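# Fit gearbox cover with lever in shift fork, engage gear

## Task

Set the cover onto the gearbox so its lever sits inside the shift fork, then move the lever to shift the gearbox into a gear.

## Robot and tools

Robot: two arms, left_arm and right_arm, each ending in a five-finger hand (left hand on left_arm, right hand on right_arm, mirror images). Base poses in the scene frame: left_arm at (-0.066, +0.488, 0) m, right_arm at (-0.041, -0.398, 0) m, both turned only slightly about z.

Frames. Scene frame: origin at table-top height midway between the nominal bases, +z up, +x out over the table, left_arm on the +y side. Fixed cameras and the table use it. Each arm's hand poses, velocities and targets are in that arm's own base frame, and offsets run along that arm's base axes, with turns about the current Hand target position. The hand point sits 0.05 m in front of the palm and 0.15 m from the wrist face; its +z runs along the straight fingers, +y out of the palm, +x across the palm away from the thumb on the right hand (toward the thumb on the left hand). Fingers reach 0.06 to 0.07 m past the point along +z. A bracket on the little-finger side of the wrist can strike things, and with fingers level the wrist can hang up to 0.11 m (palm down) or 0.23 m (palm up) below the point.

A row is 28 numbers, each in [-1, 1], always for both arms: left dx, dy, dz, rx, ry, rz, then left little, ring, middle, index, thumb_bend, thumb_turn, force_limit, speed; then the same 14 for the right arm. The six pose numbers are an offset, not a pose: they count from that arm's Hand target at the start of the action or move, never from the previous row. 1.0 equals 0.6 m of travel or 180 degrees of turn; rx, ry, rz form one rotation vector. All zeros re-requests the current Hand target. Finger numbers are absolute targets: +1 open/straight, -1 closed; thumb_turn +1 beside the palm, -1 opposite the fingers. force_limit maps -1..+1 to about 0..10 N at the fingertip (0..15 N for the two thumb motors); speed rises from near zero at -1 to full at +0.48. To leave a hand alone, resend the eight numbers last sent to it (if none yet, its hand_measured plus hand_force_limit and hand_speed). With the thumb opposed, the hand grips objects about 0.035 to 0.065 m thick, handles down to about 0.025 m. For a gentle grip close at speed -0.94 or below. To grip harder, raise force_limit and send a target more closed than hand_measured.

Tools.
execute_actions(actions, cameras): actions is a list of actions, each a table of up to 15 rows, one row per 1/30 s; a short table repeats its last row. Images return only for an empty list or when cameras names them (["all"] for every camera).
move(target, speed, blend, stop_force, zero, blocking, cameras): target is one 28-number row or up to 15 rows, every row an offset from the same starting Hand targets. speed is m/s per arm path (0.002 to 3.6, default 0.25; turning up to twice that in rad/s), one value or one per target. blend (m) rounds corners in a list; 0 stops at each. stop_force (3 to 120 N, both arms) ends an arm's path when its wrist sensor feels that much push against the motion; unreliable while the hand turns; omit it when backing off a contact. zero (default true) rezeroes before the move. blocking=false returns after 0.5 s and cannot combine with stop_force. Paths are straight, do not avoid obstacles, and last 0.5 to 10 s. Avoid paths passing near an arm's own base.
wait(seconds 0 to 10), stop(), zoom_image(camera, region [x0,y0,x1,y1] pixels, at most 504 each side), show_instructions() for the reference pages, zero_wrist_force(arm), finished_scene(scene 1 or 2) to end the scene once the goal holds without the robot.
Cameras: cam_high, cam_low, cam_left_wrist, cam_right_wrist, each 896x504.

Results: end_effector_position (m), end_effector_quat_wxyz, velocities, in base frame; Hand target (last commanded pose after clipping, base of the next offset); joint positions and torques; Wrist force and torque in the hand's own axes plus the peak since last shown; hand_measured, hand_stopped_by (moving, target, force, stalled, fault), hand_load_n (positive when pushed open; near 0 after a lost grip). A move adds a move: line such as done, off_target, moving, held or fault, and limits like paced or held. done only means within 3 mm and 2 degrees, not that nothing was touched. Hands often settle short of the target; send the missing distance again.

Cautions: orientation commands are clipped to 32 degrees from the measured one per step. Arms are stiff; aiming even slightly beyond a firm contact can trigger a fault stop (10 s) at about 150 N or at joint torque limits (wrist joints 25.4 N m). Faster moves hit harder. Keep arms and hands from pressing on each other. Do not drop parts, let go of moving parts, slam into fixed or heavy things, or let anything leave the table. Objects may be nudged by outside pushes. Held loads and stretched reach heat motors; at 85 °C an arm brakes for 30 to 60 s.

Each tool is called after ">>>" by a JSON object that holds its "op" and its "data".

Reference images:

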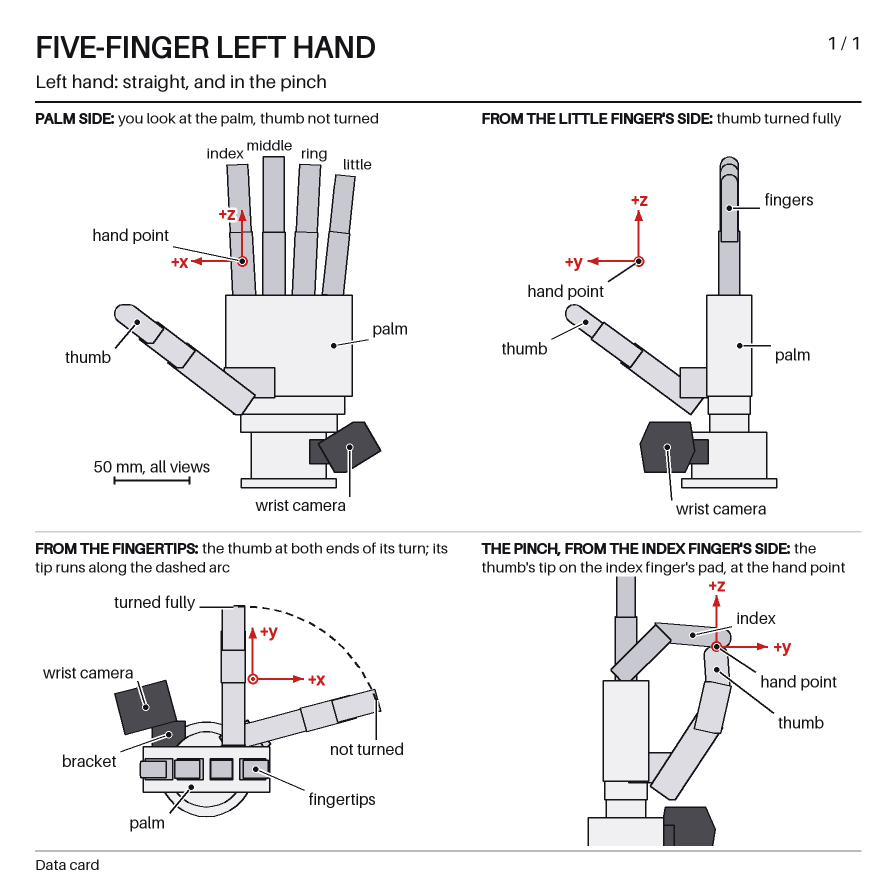

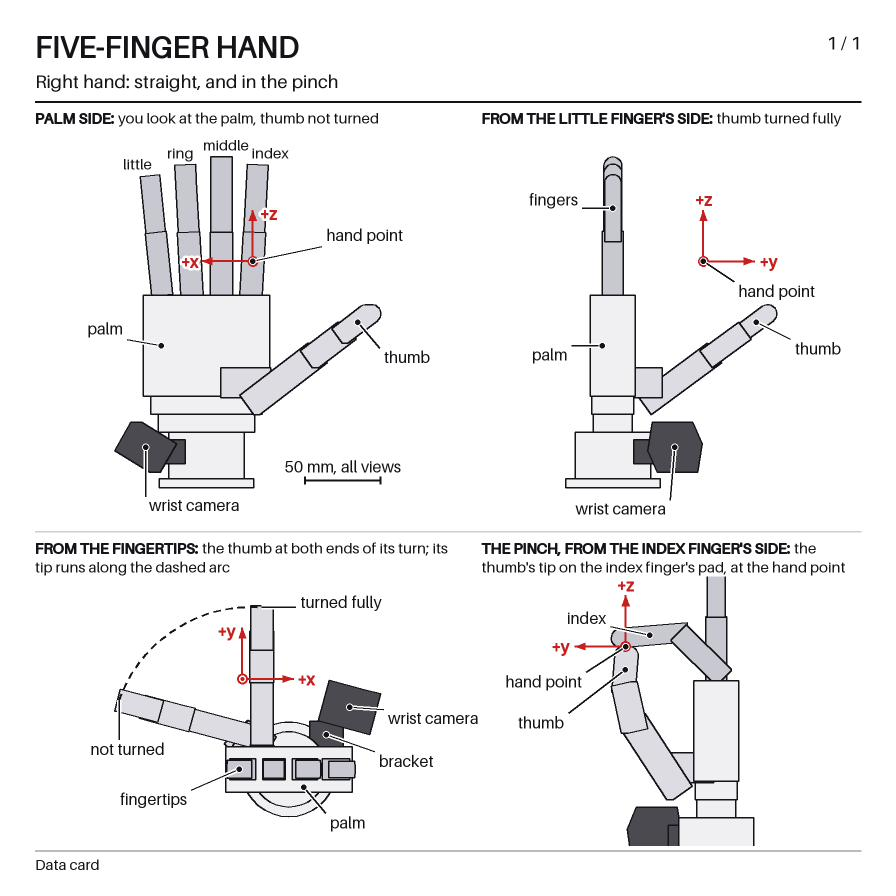

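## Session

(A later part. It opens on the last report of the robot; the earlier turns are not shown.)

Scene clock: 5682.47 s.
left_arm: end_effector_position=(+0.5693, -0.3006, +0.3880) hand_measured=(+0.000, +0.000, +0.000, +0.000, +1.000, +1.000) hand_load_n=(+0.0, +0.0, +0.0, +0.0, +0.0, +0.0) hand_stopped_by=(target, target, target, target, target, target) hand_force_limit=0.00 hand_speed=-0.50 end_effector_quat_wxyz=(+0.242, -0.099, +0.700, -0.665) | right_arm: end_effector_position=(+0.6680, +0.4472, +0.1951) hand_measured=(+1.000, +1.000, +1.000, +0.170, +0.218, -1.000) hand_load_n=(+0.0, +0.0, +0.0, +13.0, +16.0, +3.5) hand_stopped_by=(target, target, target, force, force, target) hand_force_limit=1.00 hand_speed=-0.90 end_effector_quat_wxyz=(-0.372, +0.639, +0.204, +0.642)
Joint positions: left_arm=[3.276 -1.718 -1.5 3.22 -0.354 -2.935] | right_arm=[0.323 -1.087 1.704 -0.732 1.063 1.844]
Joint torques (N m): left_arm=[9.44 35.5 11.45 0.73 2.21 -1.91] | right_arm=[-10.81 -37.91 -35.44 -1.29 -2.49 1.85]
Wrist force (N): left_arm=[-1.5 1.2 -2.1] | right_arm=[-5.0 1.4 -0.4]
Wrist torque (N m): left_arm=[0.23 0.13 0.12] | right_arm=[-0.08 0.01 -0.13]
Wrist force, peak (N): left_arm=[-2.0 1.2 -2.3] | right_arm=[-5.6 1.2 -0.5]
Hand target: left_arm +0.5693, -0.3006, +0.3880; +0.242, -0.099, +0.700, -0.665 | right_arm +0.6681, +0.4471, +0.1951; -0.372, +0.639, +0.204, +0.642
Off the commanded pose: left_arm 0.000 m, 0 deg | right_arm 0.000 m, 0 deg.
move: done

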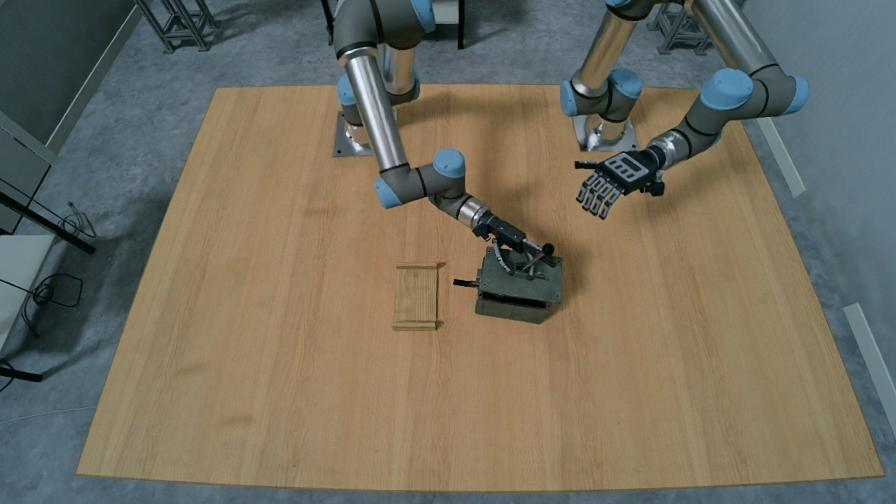

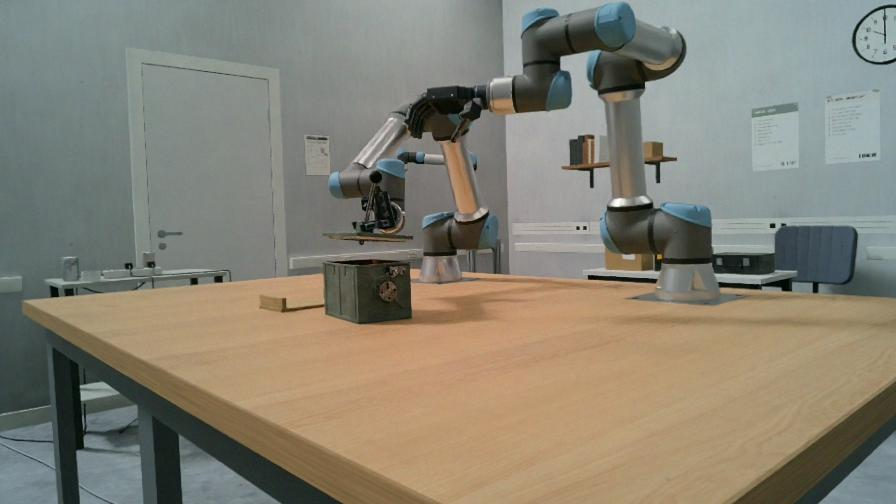

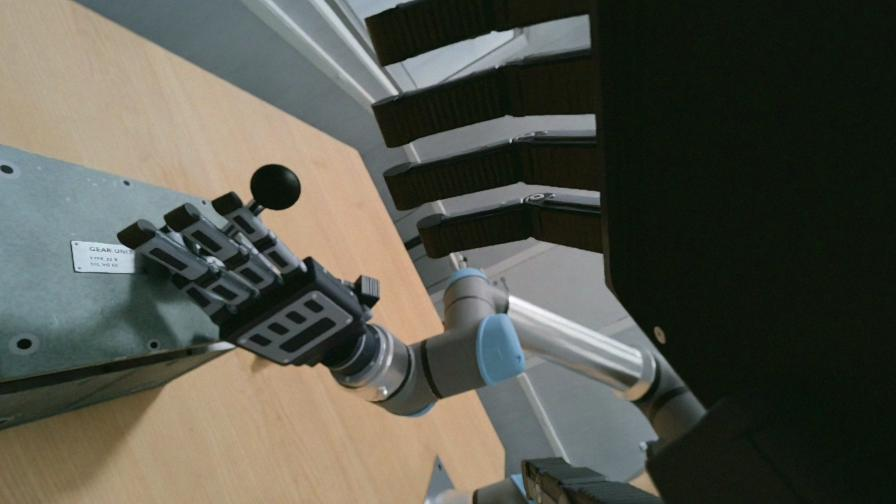

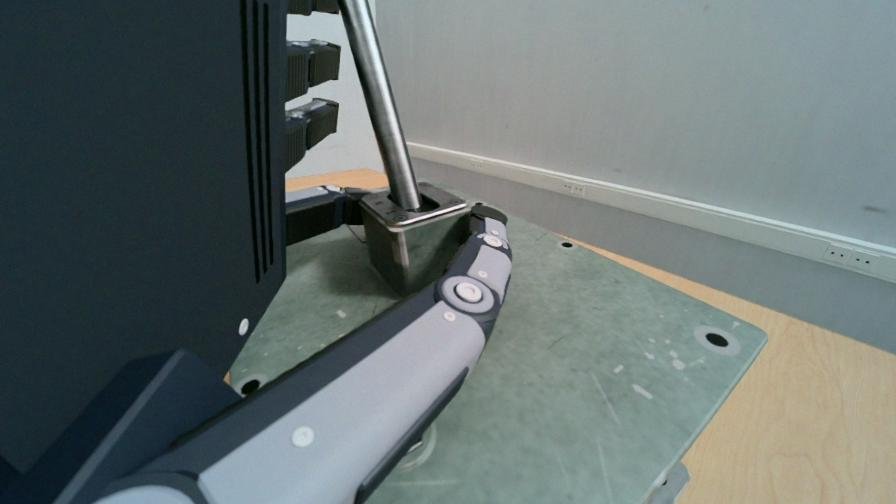

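>>> {"op": "move", "data": {"target": [0,0,0,0,0,0,0,0,0,0,1,1,0,-0.5,-0.0019,-0.0049,-0.05,0.002,0.0142,0,1,1,1,-0.5,-0.6,-1,1.0,-0.9], "speed": 0.03, "stop_force": 5, "cameras": ["all"]}}

>>> {"op": "zoom_image", "data": {"camera": "cam_low", "region": [318, 220, 418, 280]}}

>>> {"op": "zoom_image", "data": {"camera": "cam_high", "region": [450, 210, 590, 340]}}

Scene clock: 5744.03 s.
left_arm: end_effector_position=(+0.5693, -0.3006, +0.3880) hand_measured=(+0.000, +0.000, +0.000, +0.000, +1.000, +1.000) hand_load_n=(+0.0, +0.0, +0.0, +0.0, +0.0, -0.5) hand_stopped_by=(target, target, target, target, target, target) hand_force_limit=0.00 hand_speed=-0.50 end_effector_quat_wxyz=(+0.242, -0.099, +0.700, -0.665) | right_arm: end_effector_position=(+0.6670, +0.4442, +0.1651) hand_measured=(+1.000, +1.000, +1.000, +0.170, +0.218, -1.000) hand_load_n=(+0.0, +0.0, +0.0, +13.0, +16.0, +3.5) hand_stopped_by=(target, target, target, force, force, target) hand_force_limit=1.00 hand_speed=-0.90 end_effector_quat_wxyz=(-0.379, +0.652, +0.193, +0.628)
Joint positions: left_arm=[3.276 -1.718 -1.5 3.22 -0.354 -2.935] | right_arm=[0.318 -1.054 1.718 -0.75 1.059 1.868]
Joint torques (N m): left_arm=[10.07 35.21 11.23 0.7 2.23 -1.89] | right_arm=[-12.15 -38.03 -12.82 -5.55 -2.85 1.87]
Wrist force (N): left_arm=[-1.6 1.2 -2.3] | right_arm=[-5.1 1.8 -0.3]
Wrist torque (N m): left_arm=[0.24 0.14 0.11] | right_arm=[-0.02 0.05 -0.15]
Wrist force, peak (N): left_arm=[-1.8 1.3 -2.4] | right_arm=[-5.4 1.6 -0.3]
Hand target: left_arm +0.5693, -0.3006, +0.3880; +0.242, -0.099, +0.700, -0.665 | right_arm +0.6670, +0.4442, +0.1651; -0.379, +0.652, +0.193, +0.628
Off the commanded pose: left_arm 0.000 m, 0 deg | right_arm 0.000 m, 0 deg.
move: done

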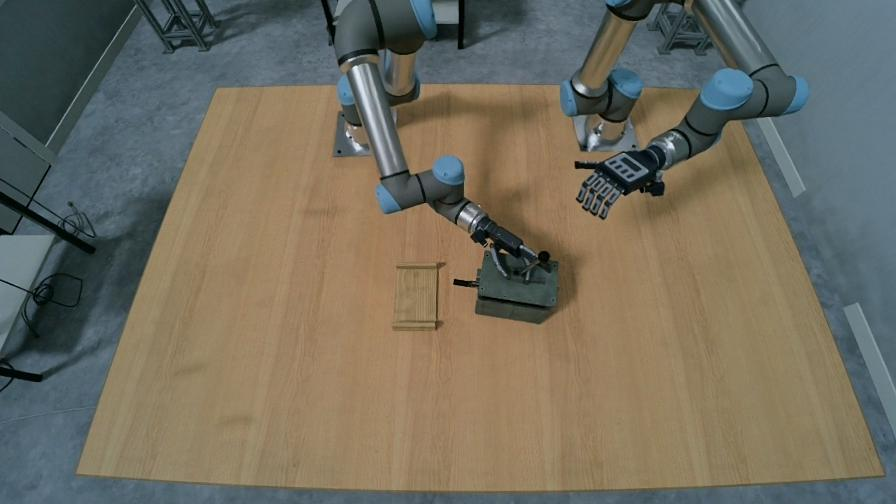

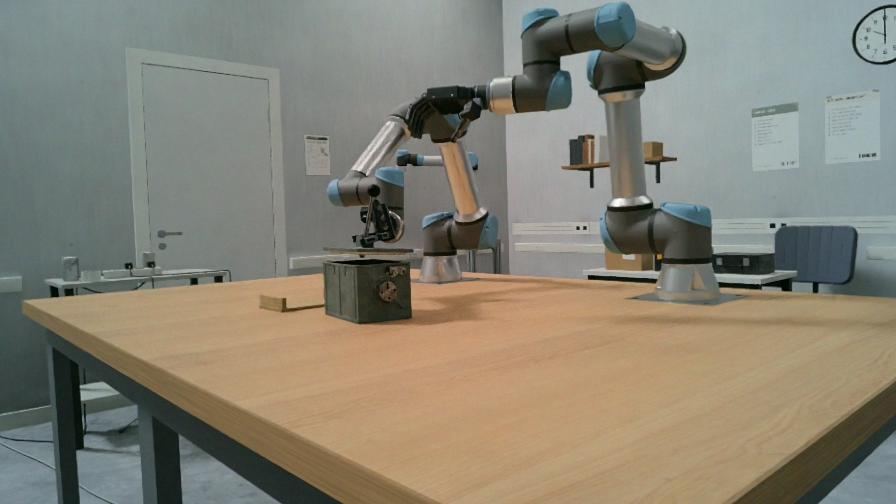

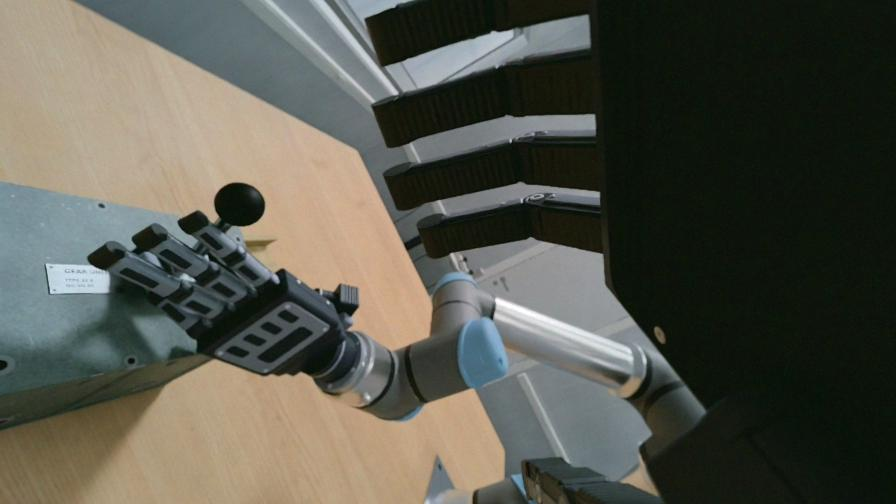

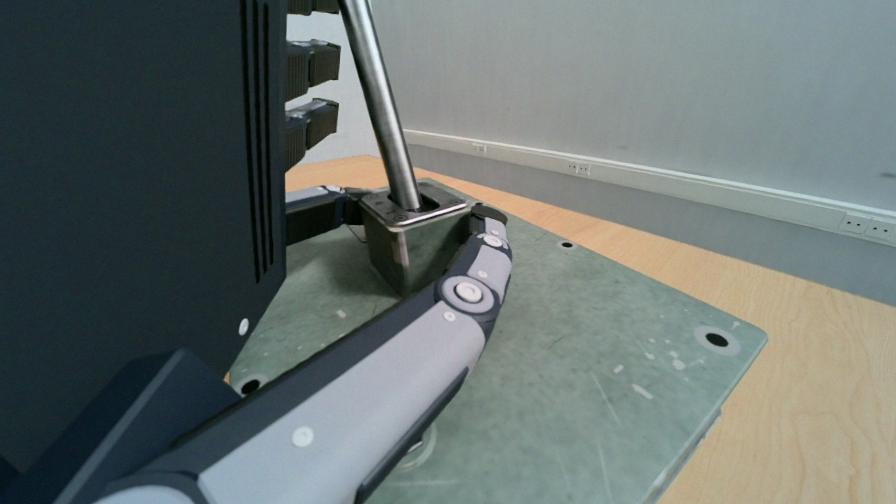

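Scaled by 5.040 from the camera's 896x504 image, which has a finer 1280x720 frame.

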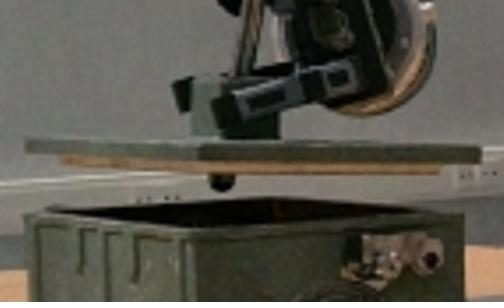

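Scaled by 3.600 from the camera's 896x504 image, which has a finer 1280x720 frame.

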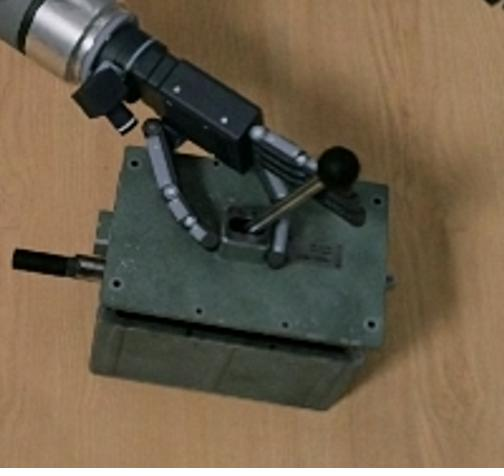

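>>> {"op": "move", "data": {"target": [0,0,0,0,0,0,0,0,0,0,1,1,0,-0.5,0.0049,-0.0016,-0.0133,-0.001,0.0086,0,1,1,1,-0.5,-0.6,-1,1.0,-0.9], "speed": 0.02, "stop_force": 5, "cameras": ["all"]}}

>>> {"op": "zoom_image", "data": {"camera": "cam_low", "region": [318, 220, 418, 280]}}

>>> {"op": "zoom_image", "data": {"camera": "cam_high", "region": [450, 210, 590, 340]}}

>>> {"op": "zoom_image", "data": {"camera": "cam_left_wrist", "region": [0, 160, 280, 440]}}

Scene clock: 5782.53 s.
left_arm: end_effector_position=(+0.5693, -0.3006, +0.3880) hand_measured=(+0.000, +0.000, +0.000, +0.000, +1.000, +1.000) hand_load_n=(+0.0, +0.0, +0.0, +0.0, +0.0, +0.0) hand_stopped_by=(target, target, target, target, target, target) hand_force_limit=0.00 hand_speed=-0.50 end_effector_quat_wxyz=(+0.242, -0.099, +0.700, -0.665) | right_arm: end_effector_position=(+0.6699, +0.4432, +0.1571) hand_measured=(+1.000, +1.000, +1.000, +0.170, +0.218, -1.000) hand_load_n=(+0.0, +0.0, +0.0, +13.0, +16.0, +3.5) hand_stopped_by=(target, target, target, force, force, target) hand_force_limit=1.00 hand_speed=-0.90 end_effector_quat_wxyz=(-0.380, +0.661, +0.189, +0.619)
Joint positions: left_arm=[3.276 -1.718 -1.5 3.22 -0.354 -2.935] | right_arm=[0.314 -1.042 1.704 -0.724 1.056 1.874]
Joint torques (N m): left_arm=[9.1 35.32 11.75 0.73 2.15 -1.89] | right_arm=[-11.83 -38.45 -32.88 -1.28 -2.67 1.86]
Wrist force (N): left_arm=[-1.8 1.1 -2.3] | right_arm=[-5.2 1.9 0.0]
Wrist torque (N m): left_arm=[0.23 0.16 0.10] | right_arm=[-0.04 0.06 -0.15]
Wrist force, peak (N): left_arm=[-1.9 1.3 -2.3] | right_arm=[-5.2 1.9 -0.2]
Hand target: left_arm +0.5693, -0.3006, +0.3880; +0.242, -0.099, +0.700, -0.665 | right_arm +0.6699, +0.4432, +0.1571; -0.380, +0.661, +0.189, +0.619
Off the commanded pose: left_arm 0.000 m, 0 deg | right_arm 0.000 m, 0 deg.
move: done

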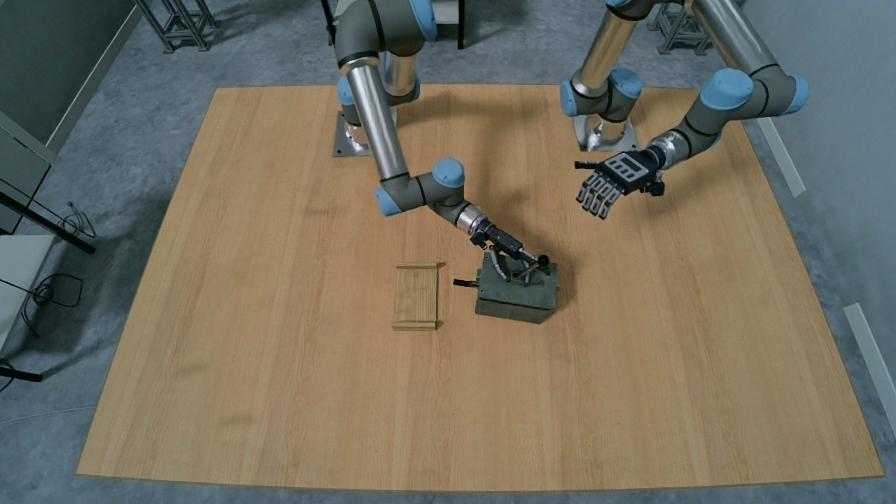

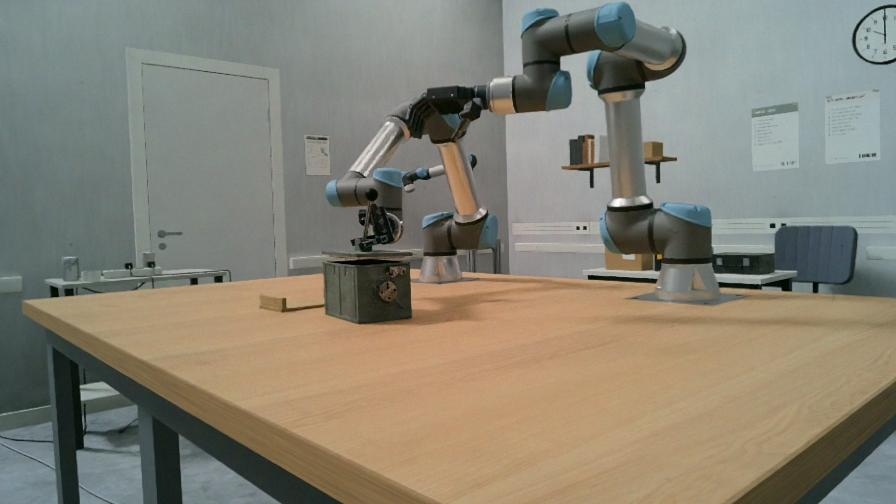

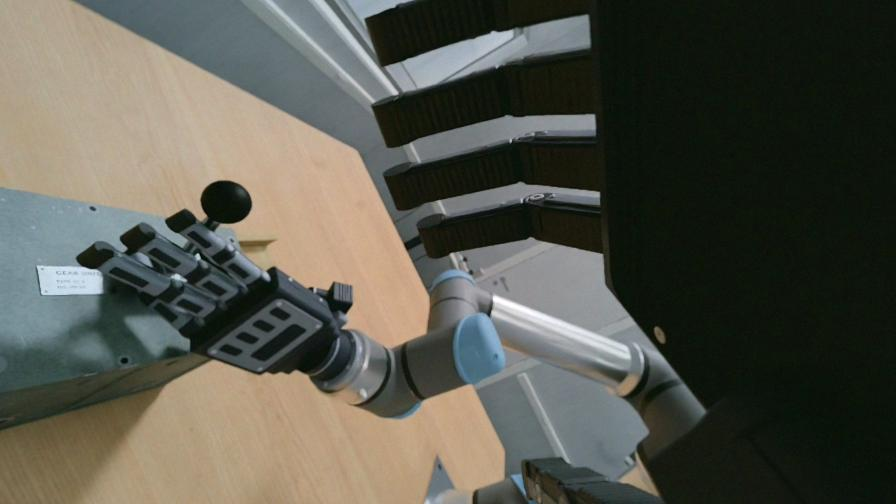

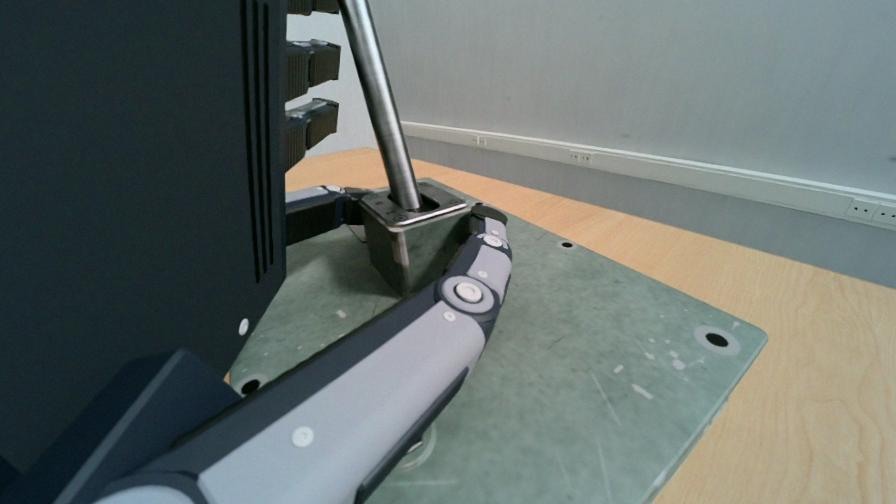

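Scaled by 5.040 from the camera's 896x504 image, which has a finer 1280x720 frame.

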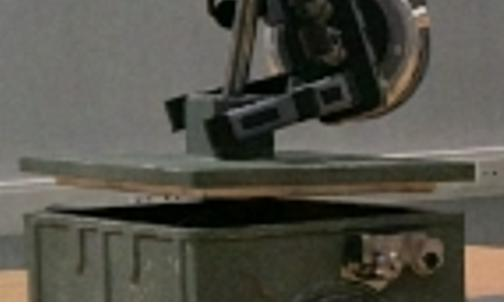

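Scaled by 3.600 from the camera's 896x504 image, which has a finer 1280x720 frame.

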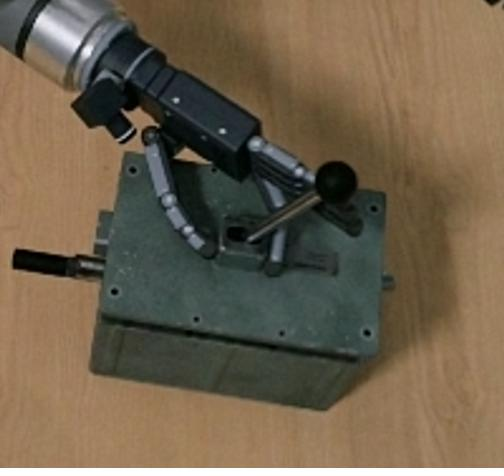

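Scaled by 1.800 from the camera's 896x504 image, which has a finer 1280x720 frame.

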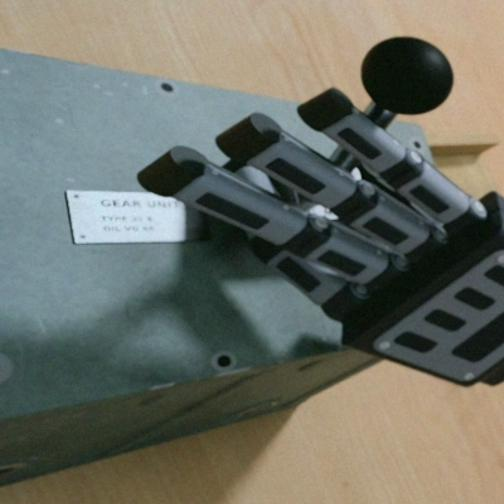

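>>> {"op": "zoom_image", "data": {"camera": "cam_low", "region": [316, 240, 371, 275]}}

>>> {"op": "zoom_image", "data": {"camera": "cam_low", "region": [363, 240, 418, 275]}}

Scaled by 9.164 from the camera's 896x504 image, which has a finer 1280x720 frame.

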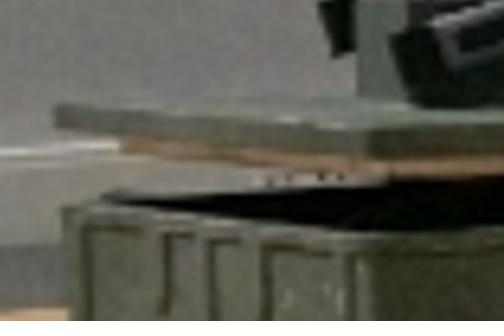

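Scaled by 9.164 from the camera's 896x504 image, which has a finer 1280x720 frame.

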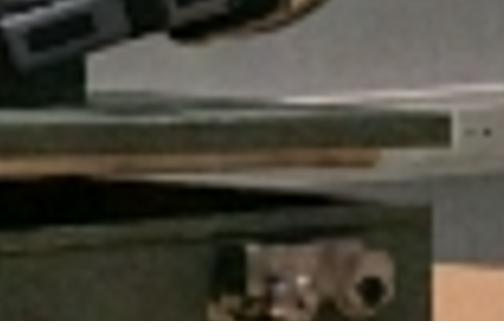

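>>> {"op": "move", "data": {"target": [0,0,0,0,0,0,0,0,0,0,1,1,0,-0.5,0.0017,-0.0004,-0.01,-0.0022,0.0106,0,1,1,1,-0.5,-0.6,-1,1.0,-0.9], "speed": 0.015, "stop_force": 5, "cameras": ["cam_low","cam_high","cam_right_wrist"]}}

>>> {"op": "zoom_image", "data": {"camera": "cam_low", "region": [316, 240, 371, 275]}}

>>> {"op": "zoom_image", "data": {"camera": "cam_low", "region": [363, 240, 418, 275]}}

>>> {"op": "zoom_image", "data": {"camera": "cam_high", "region": [470, 240, 570, 330]}}

Scene clock: 5825.57 s.
left_arm: end_effector_position=(+0.5693, -0.3006, +0.3880) hand_measured=(+0.000, +0.000, +0.000, +0.000, +1.000, +1.000) hand_load_n=(+0.0, +0.0, -0.5, +0.0, +0.0, +0.0) hand_stopped_by=(target, target, target, target, target, target) hand_force_limit=0.00 hand_speed=-0.50 end_effector_quat_wxyz=(+0.242, -0.099, +0.700, -0.665) | right_arm: end_effector_position=(+0.6709, +0.4430, +0.1511) hand_measured=(+1.000, +1.000, +1.000, +0.170, +0.218, -1.000) hand_load_n=(+0.0, +0.0, +0.0, +13.0, +16.0, +3.5) hand_stopped_by=(target, target, target, force, force, target) hand_force_limit=1.00 hand_speed=-0.90 end_effector_quat_wxyz=(-0.381, +0.672, +0.185, +0.607)
Joint positions: left_arm=[3.276 -1.718 -1.5 3.22 -0.354 -2.935] | right_arm=[0.313 -1.036 1.686 -0.681 1.055 1.879]
Joint torques (N m): left_arm=[8.45 35.45 12.32 0.53 1.96 -1.87] | right_arm=[-10.89 -39.9 -34.16 -1.17 -2.6 1.62]
Wrist force (N): left_arm=[-1.5 1.1 -2.3] | right_arm=[-5.2 1.8 0.1]
Wrist torque (N m): left_arm=[0.24 0.12 0.12] | right_arm=[-0.07 0.08 -0.17]
Wrist force, peak (N): left_arm=[-1.7 1.4 -2.3] | right_arm=[-5.4 1.9 -0.2]
Hand target: left_arm +0.5693, -0.3006, +0.3880; +0.242, -0.099, +0.700, -0.665 | right_arm +0.6709, +0.4430, +0.1511; -0.381, +0.672, +0.185, +0.607
Off the commanded pose: left_arm 0.000 m, 0 deg | right_arm 0.000 m, 0 deg.
move: done
Images, in order (width x height): cam_high 896x504, cam_low 896x504, cam_right_wrist 896x504.

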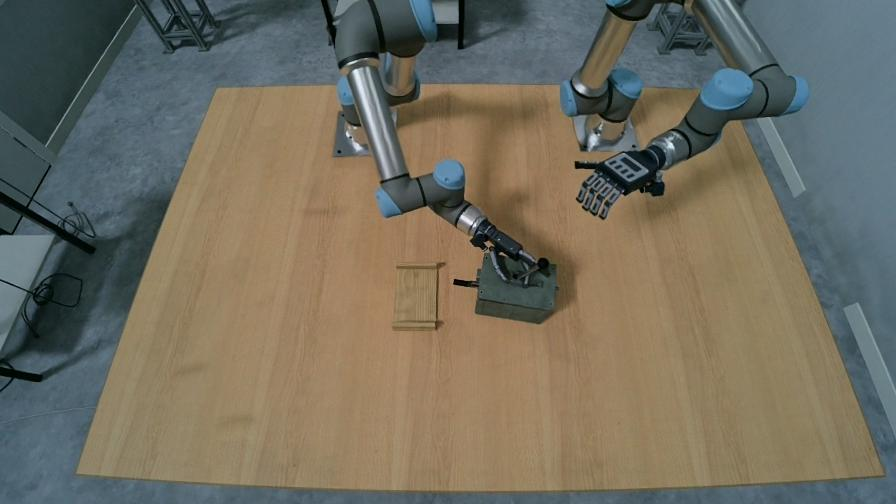

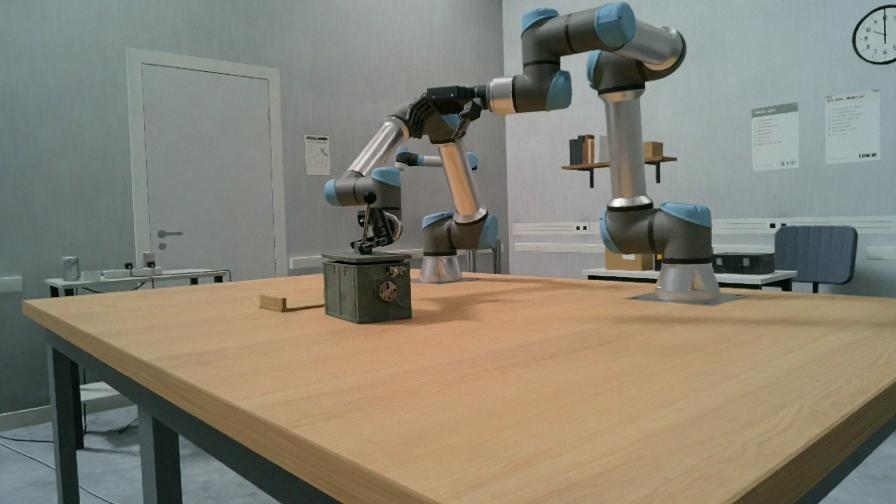

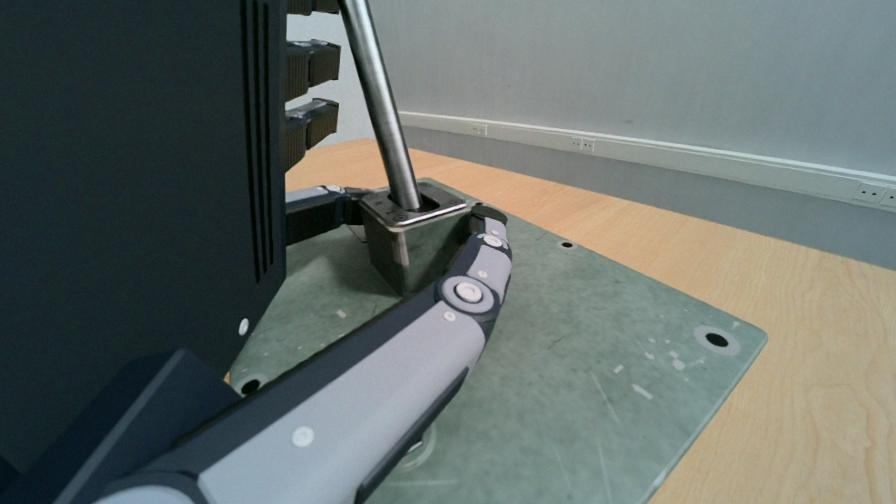

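Scaled by 9.164 from the camera's 896x504 image, which has a finer 1280x720 frame.

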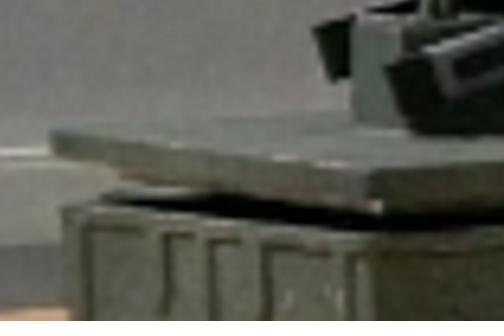

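Scaled by 9.164 from the camera's 896x504 image, which has a finer 1280x720 frame.

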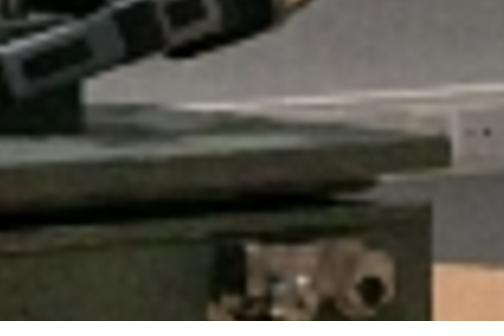

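Scaled by 5.040 from the camera's 896x504 image, which has a finer 1280x720 frame.

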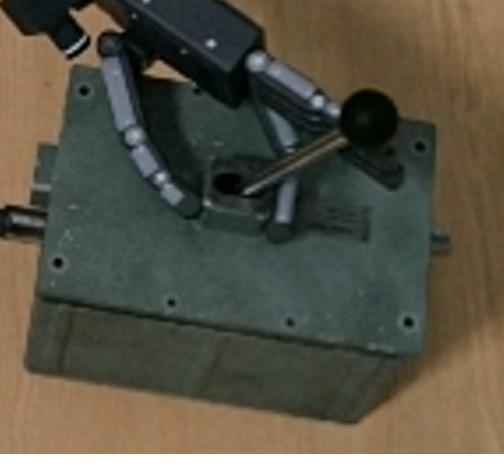

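>>> {"op": "zoom_image", "data": {"camera": "cam_low", "region": [340, 245, 372, 275]}}

>>> {"op": "zoom_image", "data": {"camera": "cam_high", "region": [470, 280, 570, 330]}}

>>> {"op": "zoom_image", "data": {"camera": "cam_low", "region": [310, 240, 430, 330]}}

Scaled by 15.750 from the camera's 896x504 image, which has a finer 1280x720 frame.

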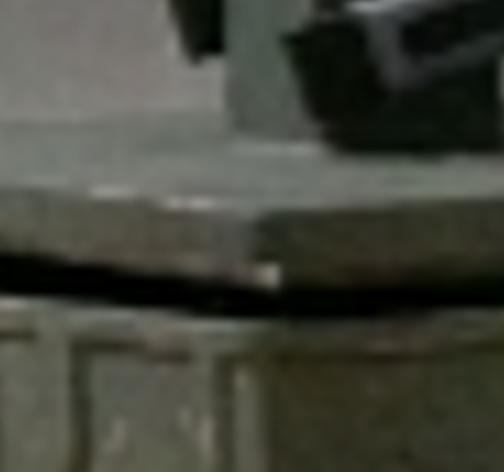

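Scaled by 5.040 from the camera's 896x504 image, which has a finer 1280x720 frame.

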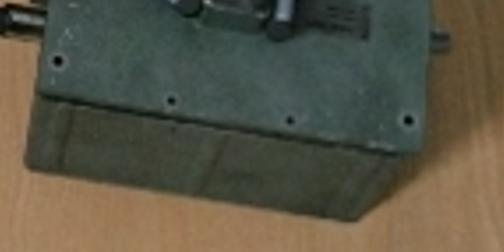

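Scaled by 4.200 from the camera's 896x504 image, which has a finer 1280x720 frame.

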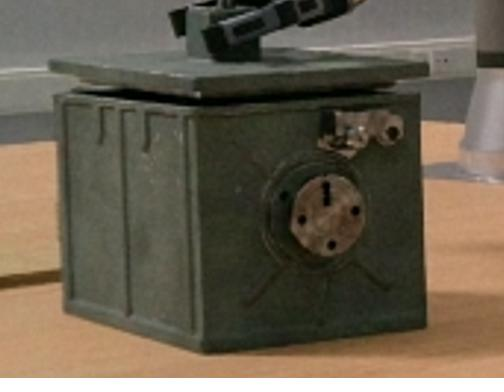

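>>> {"op": "move", "data": {"target": [[0,0,0,0,0,0,0,0,0,0,1,1,0,-0.5,0.0012,0,0,0.0039,0.0001,0,1,1,1,-0.5,-0.6,-1,1.0,-0.9],[0,0,0,0,0,0,0,0,0,0,1,1,0,-0.5,0.0012,0,-0.0233,0.0039,0.0001,0,1,1,1,-0.5,-0.6,-1,1.0,-0.9]], "speed": 0.012, "stop_force": 5, "cameras": ["cam_low","cam_high","cam_right_wrist"]}}

>>> {"op": "zoom_image", "data": {"camera": "cam_low", "region": [310, 240, 430, 330]}}

>>> {"op": "zoom_image", "data": {"camera": "cam_high", "region": [470, 240, 570, 330]}}

Scene clock: 5877.17 s.
left_arm: end_effector_position=(+0.5693, -0.3006, +0.3880) hand_measured=(+0.000, +0.000, +0.000, +0.000, +1.000, +1.000) hand_load_n=(+0.0, +0.0, +0.0, +0.0, +0.0, +0.0) hand_stopped_by=(target, target, target, target, target, target) hand_force_limit=0.00 hand_speed=-0.50 end_effector_quat_wxyz=(+0.242, -0.099, +0.700, -0.665) | right_arm: end_effector_position=(+0.6717, +0.4430, +0.1491) hand_measured=(+1.000, +1.000, +1.000, +0.172, +0.218, -1.000) hand_load_n=(+0.0, +0.5, +0.0, +15.0, +13.0, -1.5) hand_stopped_by=(target, target, target, force, force, target) hand_force_limit=1.00 hand_speed=-0.90 end_effector_quat_wxyz=(-0.385, +0.670, +0.181, +0.608)
Joint positions: left_arm=[3.276 -1.718 -1.5 3.22 -0.354 -2.935] | right_arm=[0.312 -1.032 1.691 -0.7 1.054 1.892]
Joint torques (N m): left_arm=[8.3 35.28 12.6 0.4 2 -1.78] | right_arm=[-8.33 -60.07 -33.28 -0.3 -1.52 -2.49]
Wrist force (N): left_arm=[-1.9 1.3 -2.2] | right_arm=[-2.1 -1.8 0.0]
Wrist torque (N m): left_arm=[0.26 0.18 0.09] | right_arm=[-0.20 0.04 -0.13]
Wrist force, peak (N): left_arm=[-1.9 1.1 -2.4] | right_arm=[-5.3 2.1 0.0]
Hand target: left_arm +0.5693, -0.3006, +0.3880; +0.242, -0.099, +0.700, -0.665 | right_arm +0.6717, +0.4430, +0.1491; -0.385, +0.670, +0.181, +0.608 (not the last commanded pose)
Off the commanded pose: left_arm 0.000 m, 0 deg | right_arm 0.012 m, 0 deg.
move: contact (right_arm); path passed 1 of 2 targets
Images, in order (width x height): cam_high 896x504, cam_low 896x504, cam_right_wrist 896x504.

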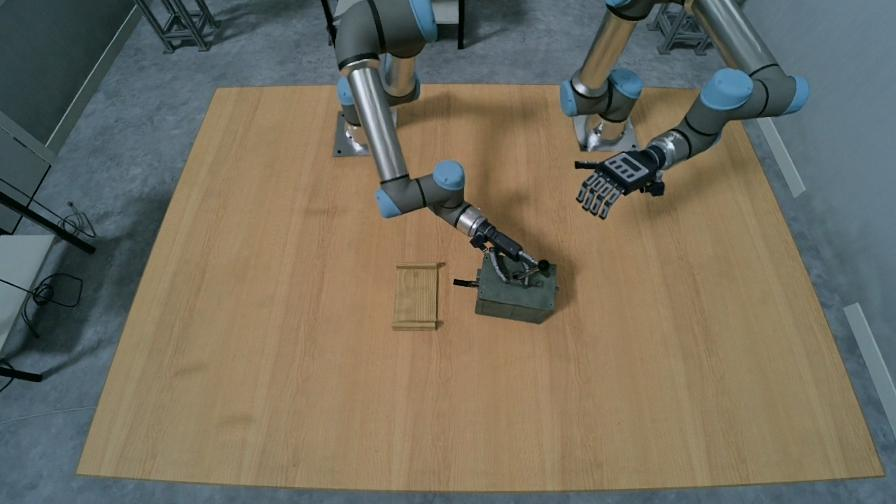

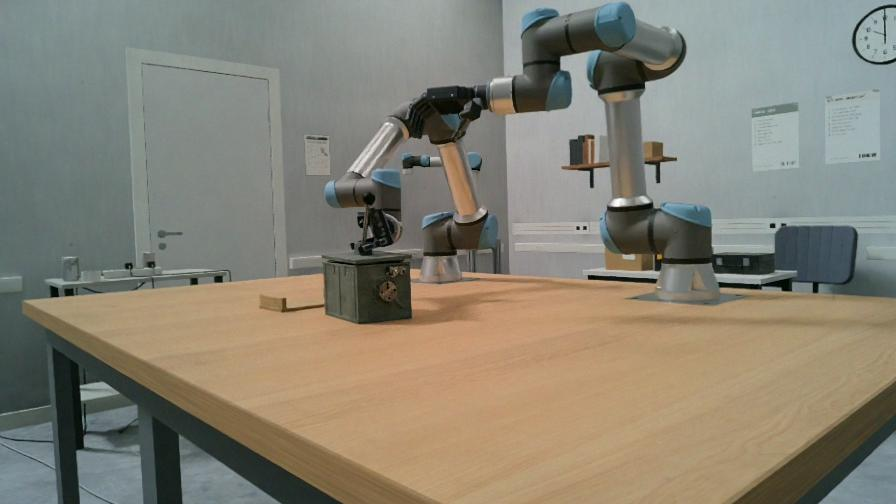

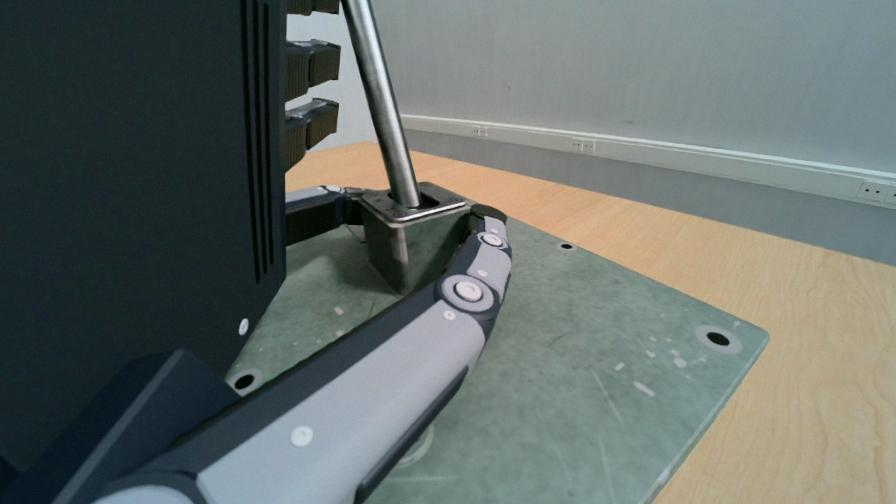

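Scaled by 4.200 from the camera's 896x504 image, which has a finer 1280x720 frame.

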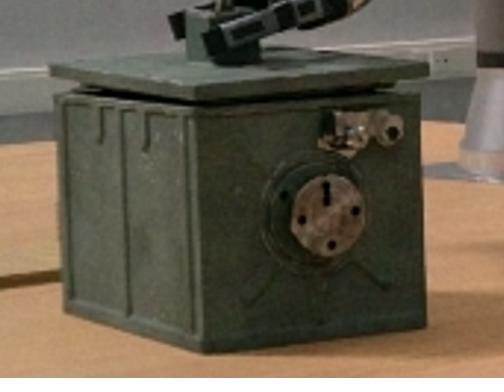

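Scaled by 5.040 from the camera's 896x504 image, which has a finer 1280x720 frame.

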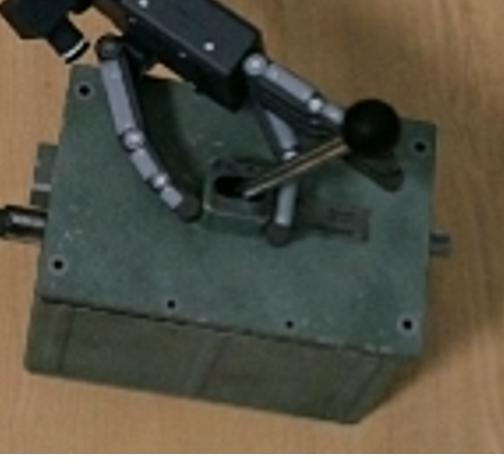

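>>> {"op": "zoom_image", "data": {"camera": "cam_low", "region": [316, 240, 371, 275]}}

>>> {"op": "zoom_image", "data": {"camera": "cam_low", "region": [363, 240, 418, 275]}}

>>> {"op": "execute_actions", "data": {"actions": [], "cameras": ["cam_left_wrist"]}}

>>> {"op": "zoom_image", "data": {"camera": "cam_left_wrist", "region": [0, 160, 280, 440]}}

Scaled by 9.164 from the camera's 896x504 image, which has a finer 1280x720 frame.

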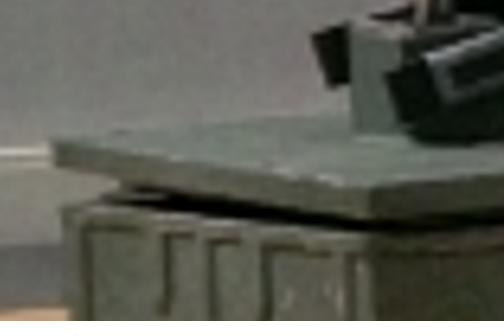

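Scaled by 9.164 from the camera's 896x504 image, which has a finer 1280x720 frame.

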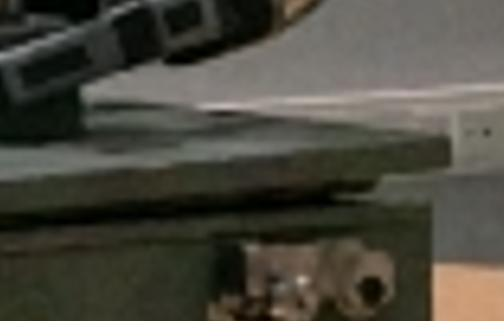

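Scene clock: 5882.93 s.
left_arm: end_effector_position=(+0.5693, -0.3006, +0.3880) hand_measured=(+0.000, +0.000, +0.000, +0.000, +1.000, +1.000) hand_load_n=(+0.0, +0.0, -0.5, +0.0, +0.0, +0.0) hand_stopped_by=(target, target, target, target, target, target) hand_force_limit=0.00 hand_speed=-0.50 end_effector_quat_wxyz=(+0.242, -0.099, +0.700, -0.665) | right_arm: end_effector_position=(+0.6717, +0.4430, +0.1491) hand_measured=(+1.000, +1.000, +1.000, +0.172, +0.218, -1.000) hand_load_n=(+0.0, +0.0, +0.0, +15.0, +13.0, -1.5) hand_stopped_by=(target, target, target, force, force, target) hand_force_limit=1.00 hand_speed=-0.90 end_effector_quat_wxyz=(-0.385, +0.670, +0.181, +0.608)
Joint positions: left_arm=[3.276 -1.718 -1.5 3.22 -0.354 -2.935] | right_arm=[0.312 -1.032 1.691 -0.7 1.054 1.892]
Joint velocities: within noise
Joint torques (N m): left_arm=[8.76 35.19 12.22 0.56 1.93 -1.92] | right_arm=[-1.23 -57.77 -32.4 -0.77 -1.52 -2.31]
Wrist force (N): left_arm=[-1.6 1.3 -2.1] | right_arm=[-2.3 -1.5 -0.3]
Wrist torque (N m): left_arm=[0.25 0.14 0.10] | right_arm=[-0.17 0.04 -0.12]
Wrist force, peak (N): left_arm=[-1.8 1.3 -2.4] | right_arm=[-2.8 -1.3 -0.4]
Hand target: left_arm +0.5693, -0.3006, +0.3880; +0.242, -0.099, +0.700, -0.665 | right_arm +0.6717, +0.4430, +0.1491; -0.385, +0.670, +0.181, +0.608 (not the last commanded pose)
Off the commanded pose: left_arm 0.000 m, 0 deg | right_arm 0.012 m, 0 deg.
Images, in order (width x height): cam_left_wrist 896x504.

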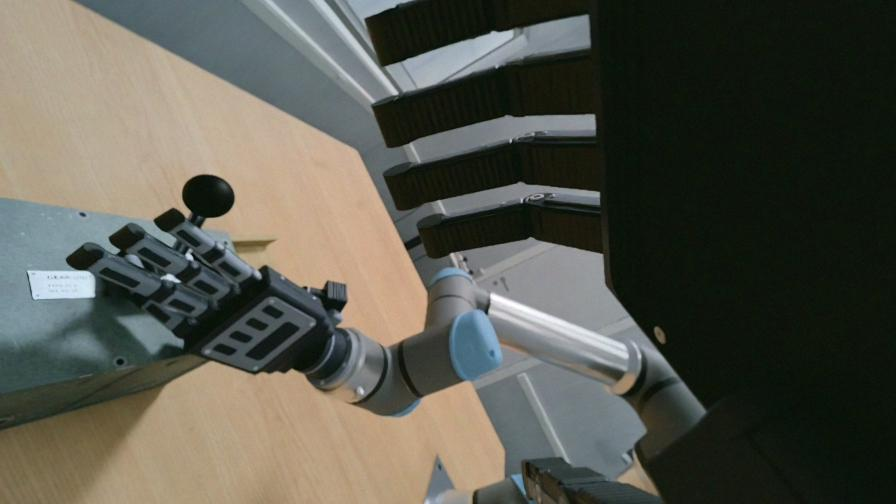

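Scaled by 1.800 from the camera's 896x504 image, which has a finer 1280x720 frame.

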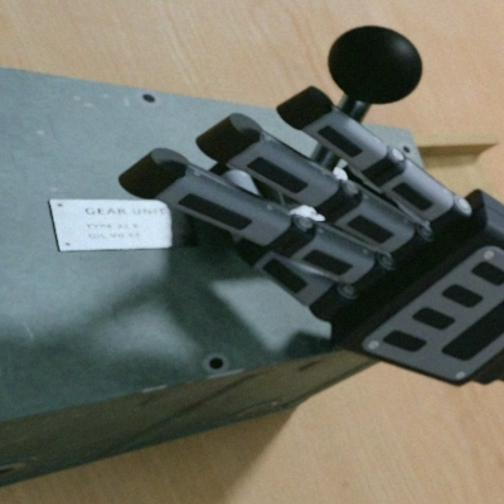

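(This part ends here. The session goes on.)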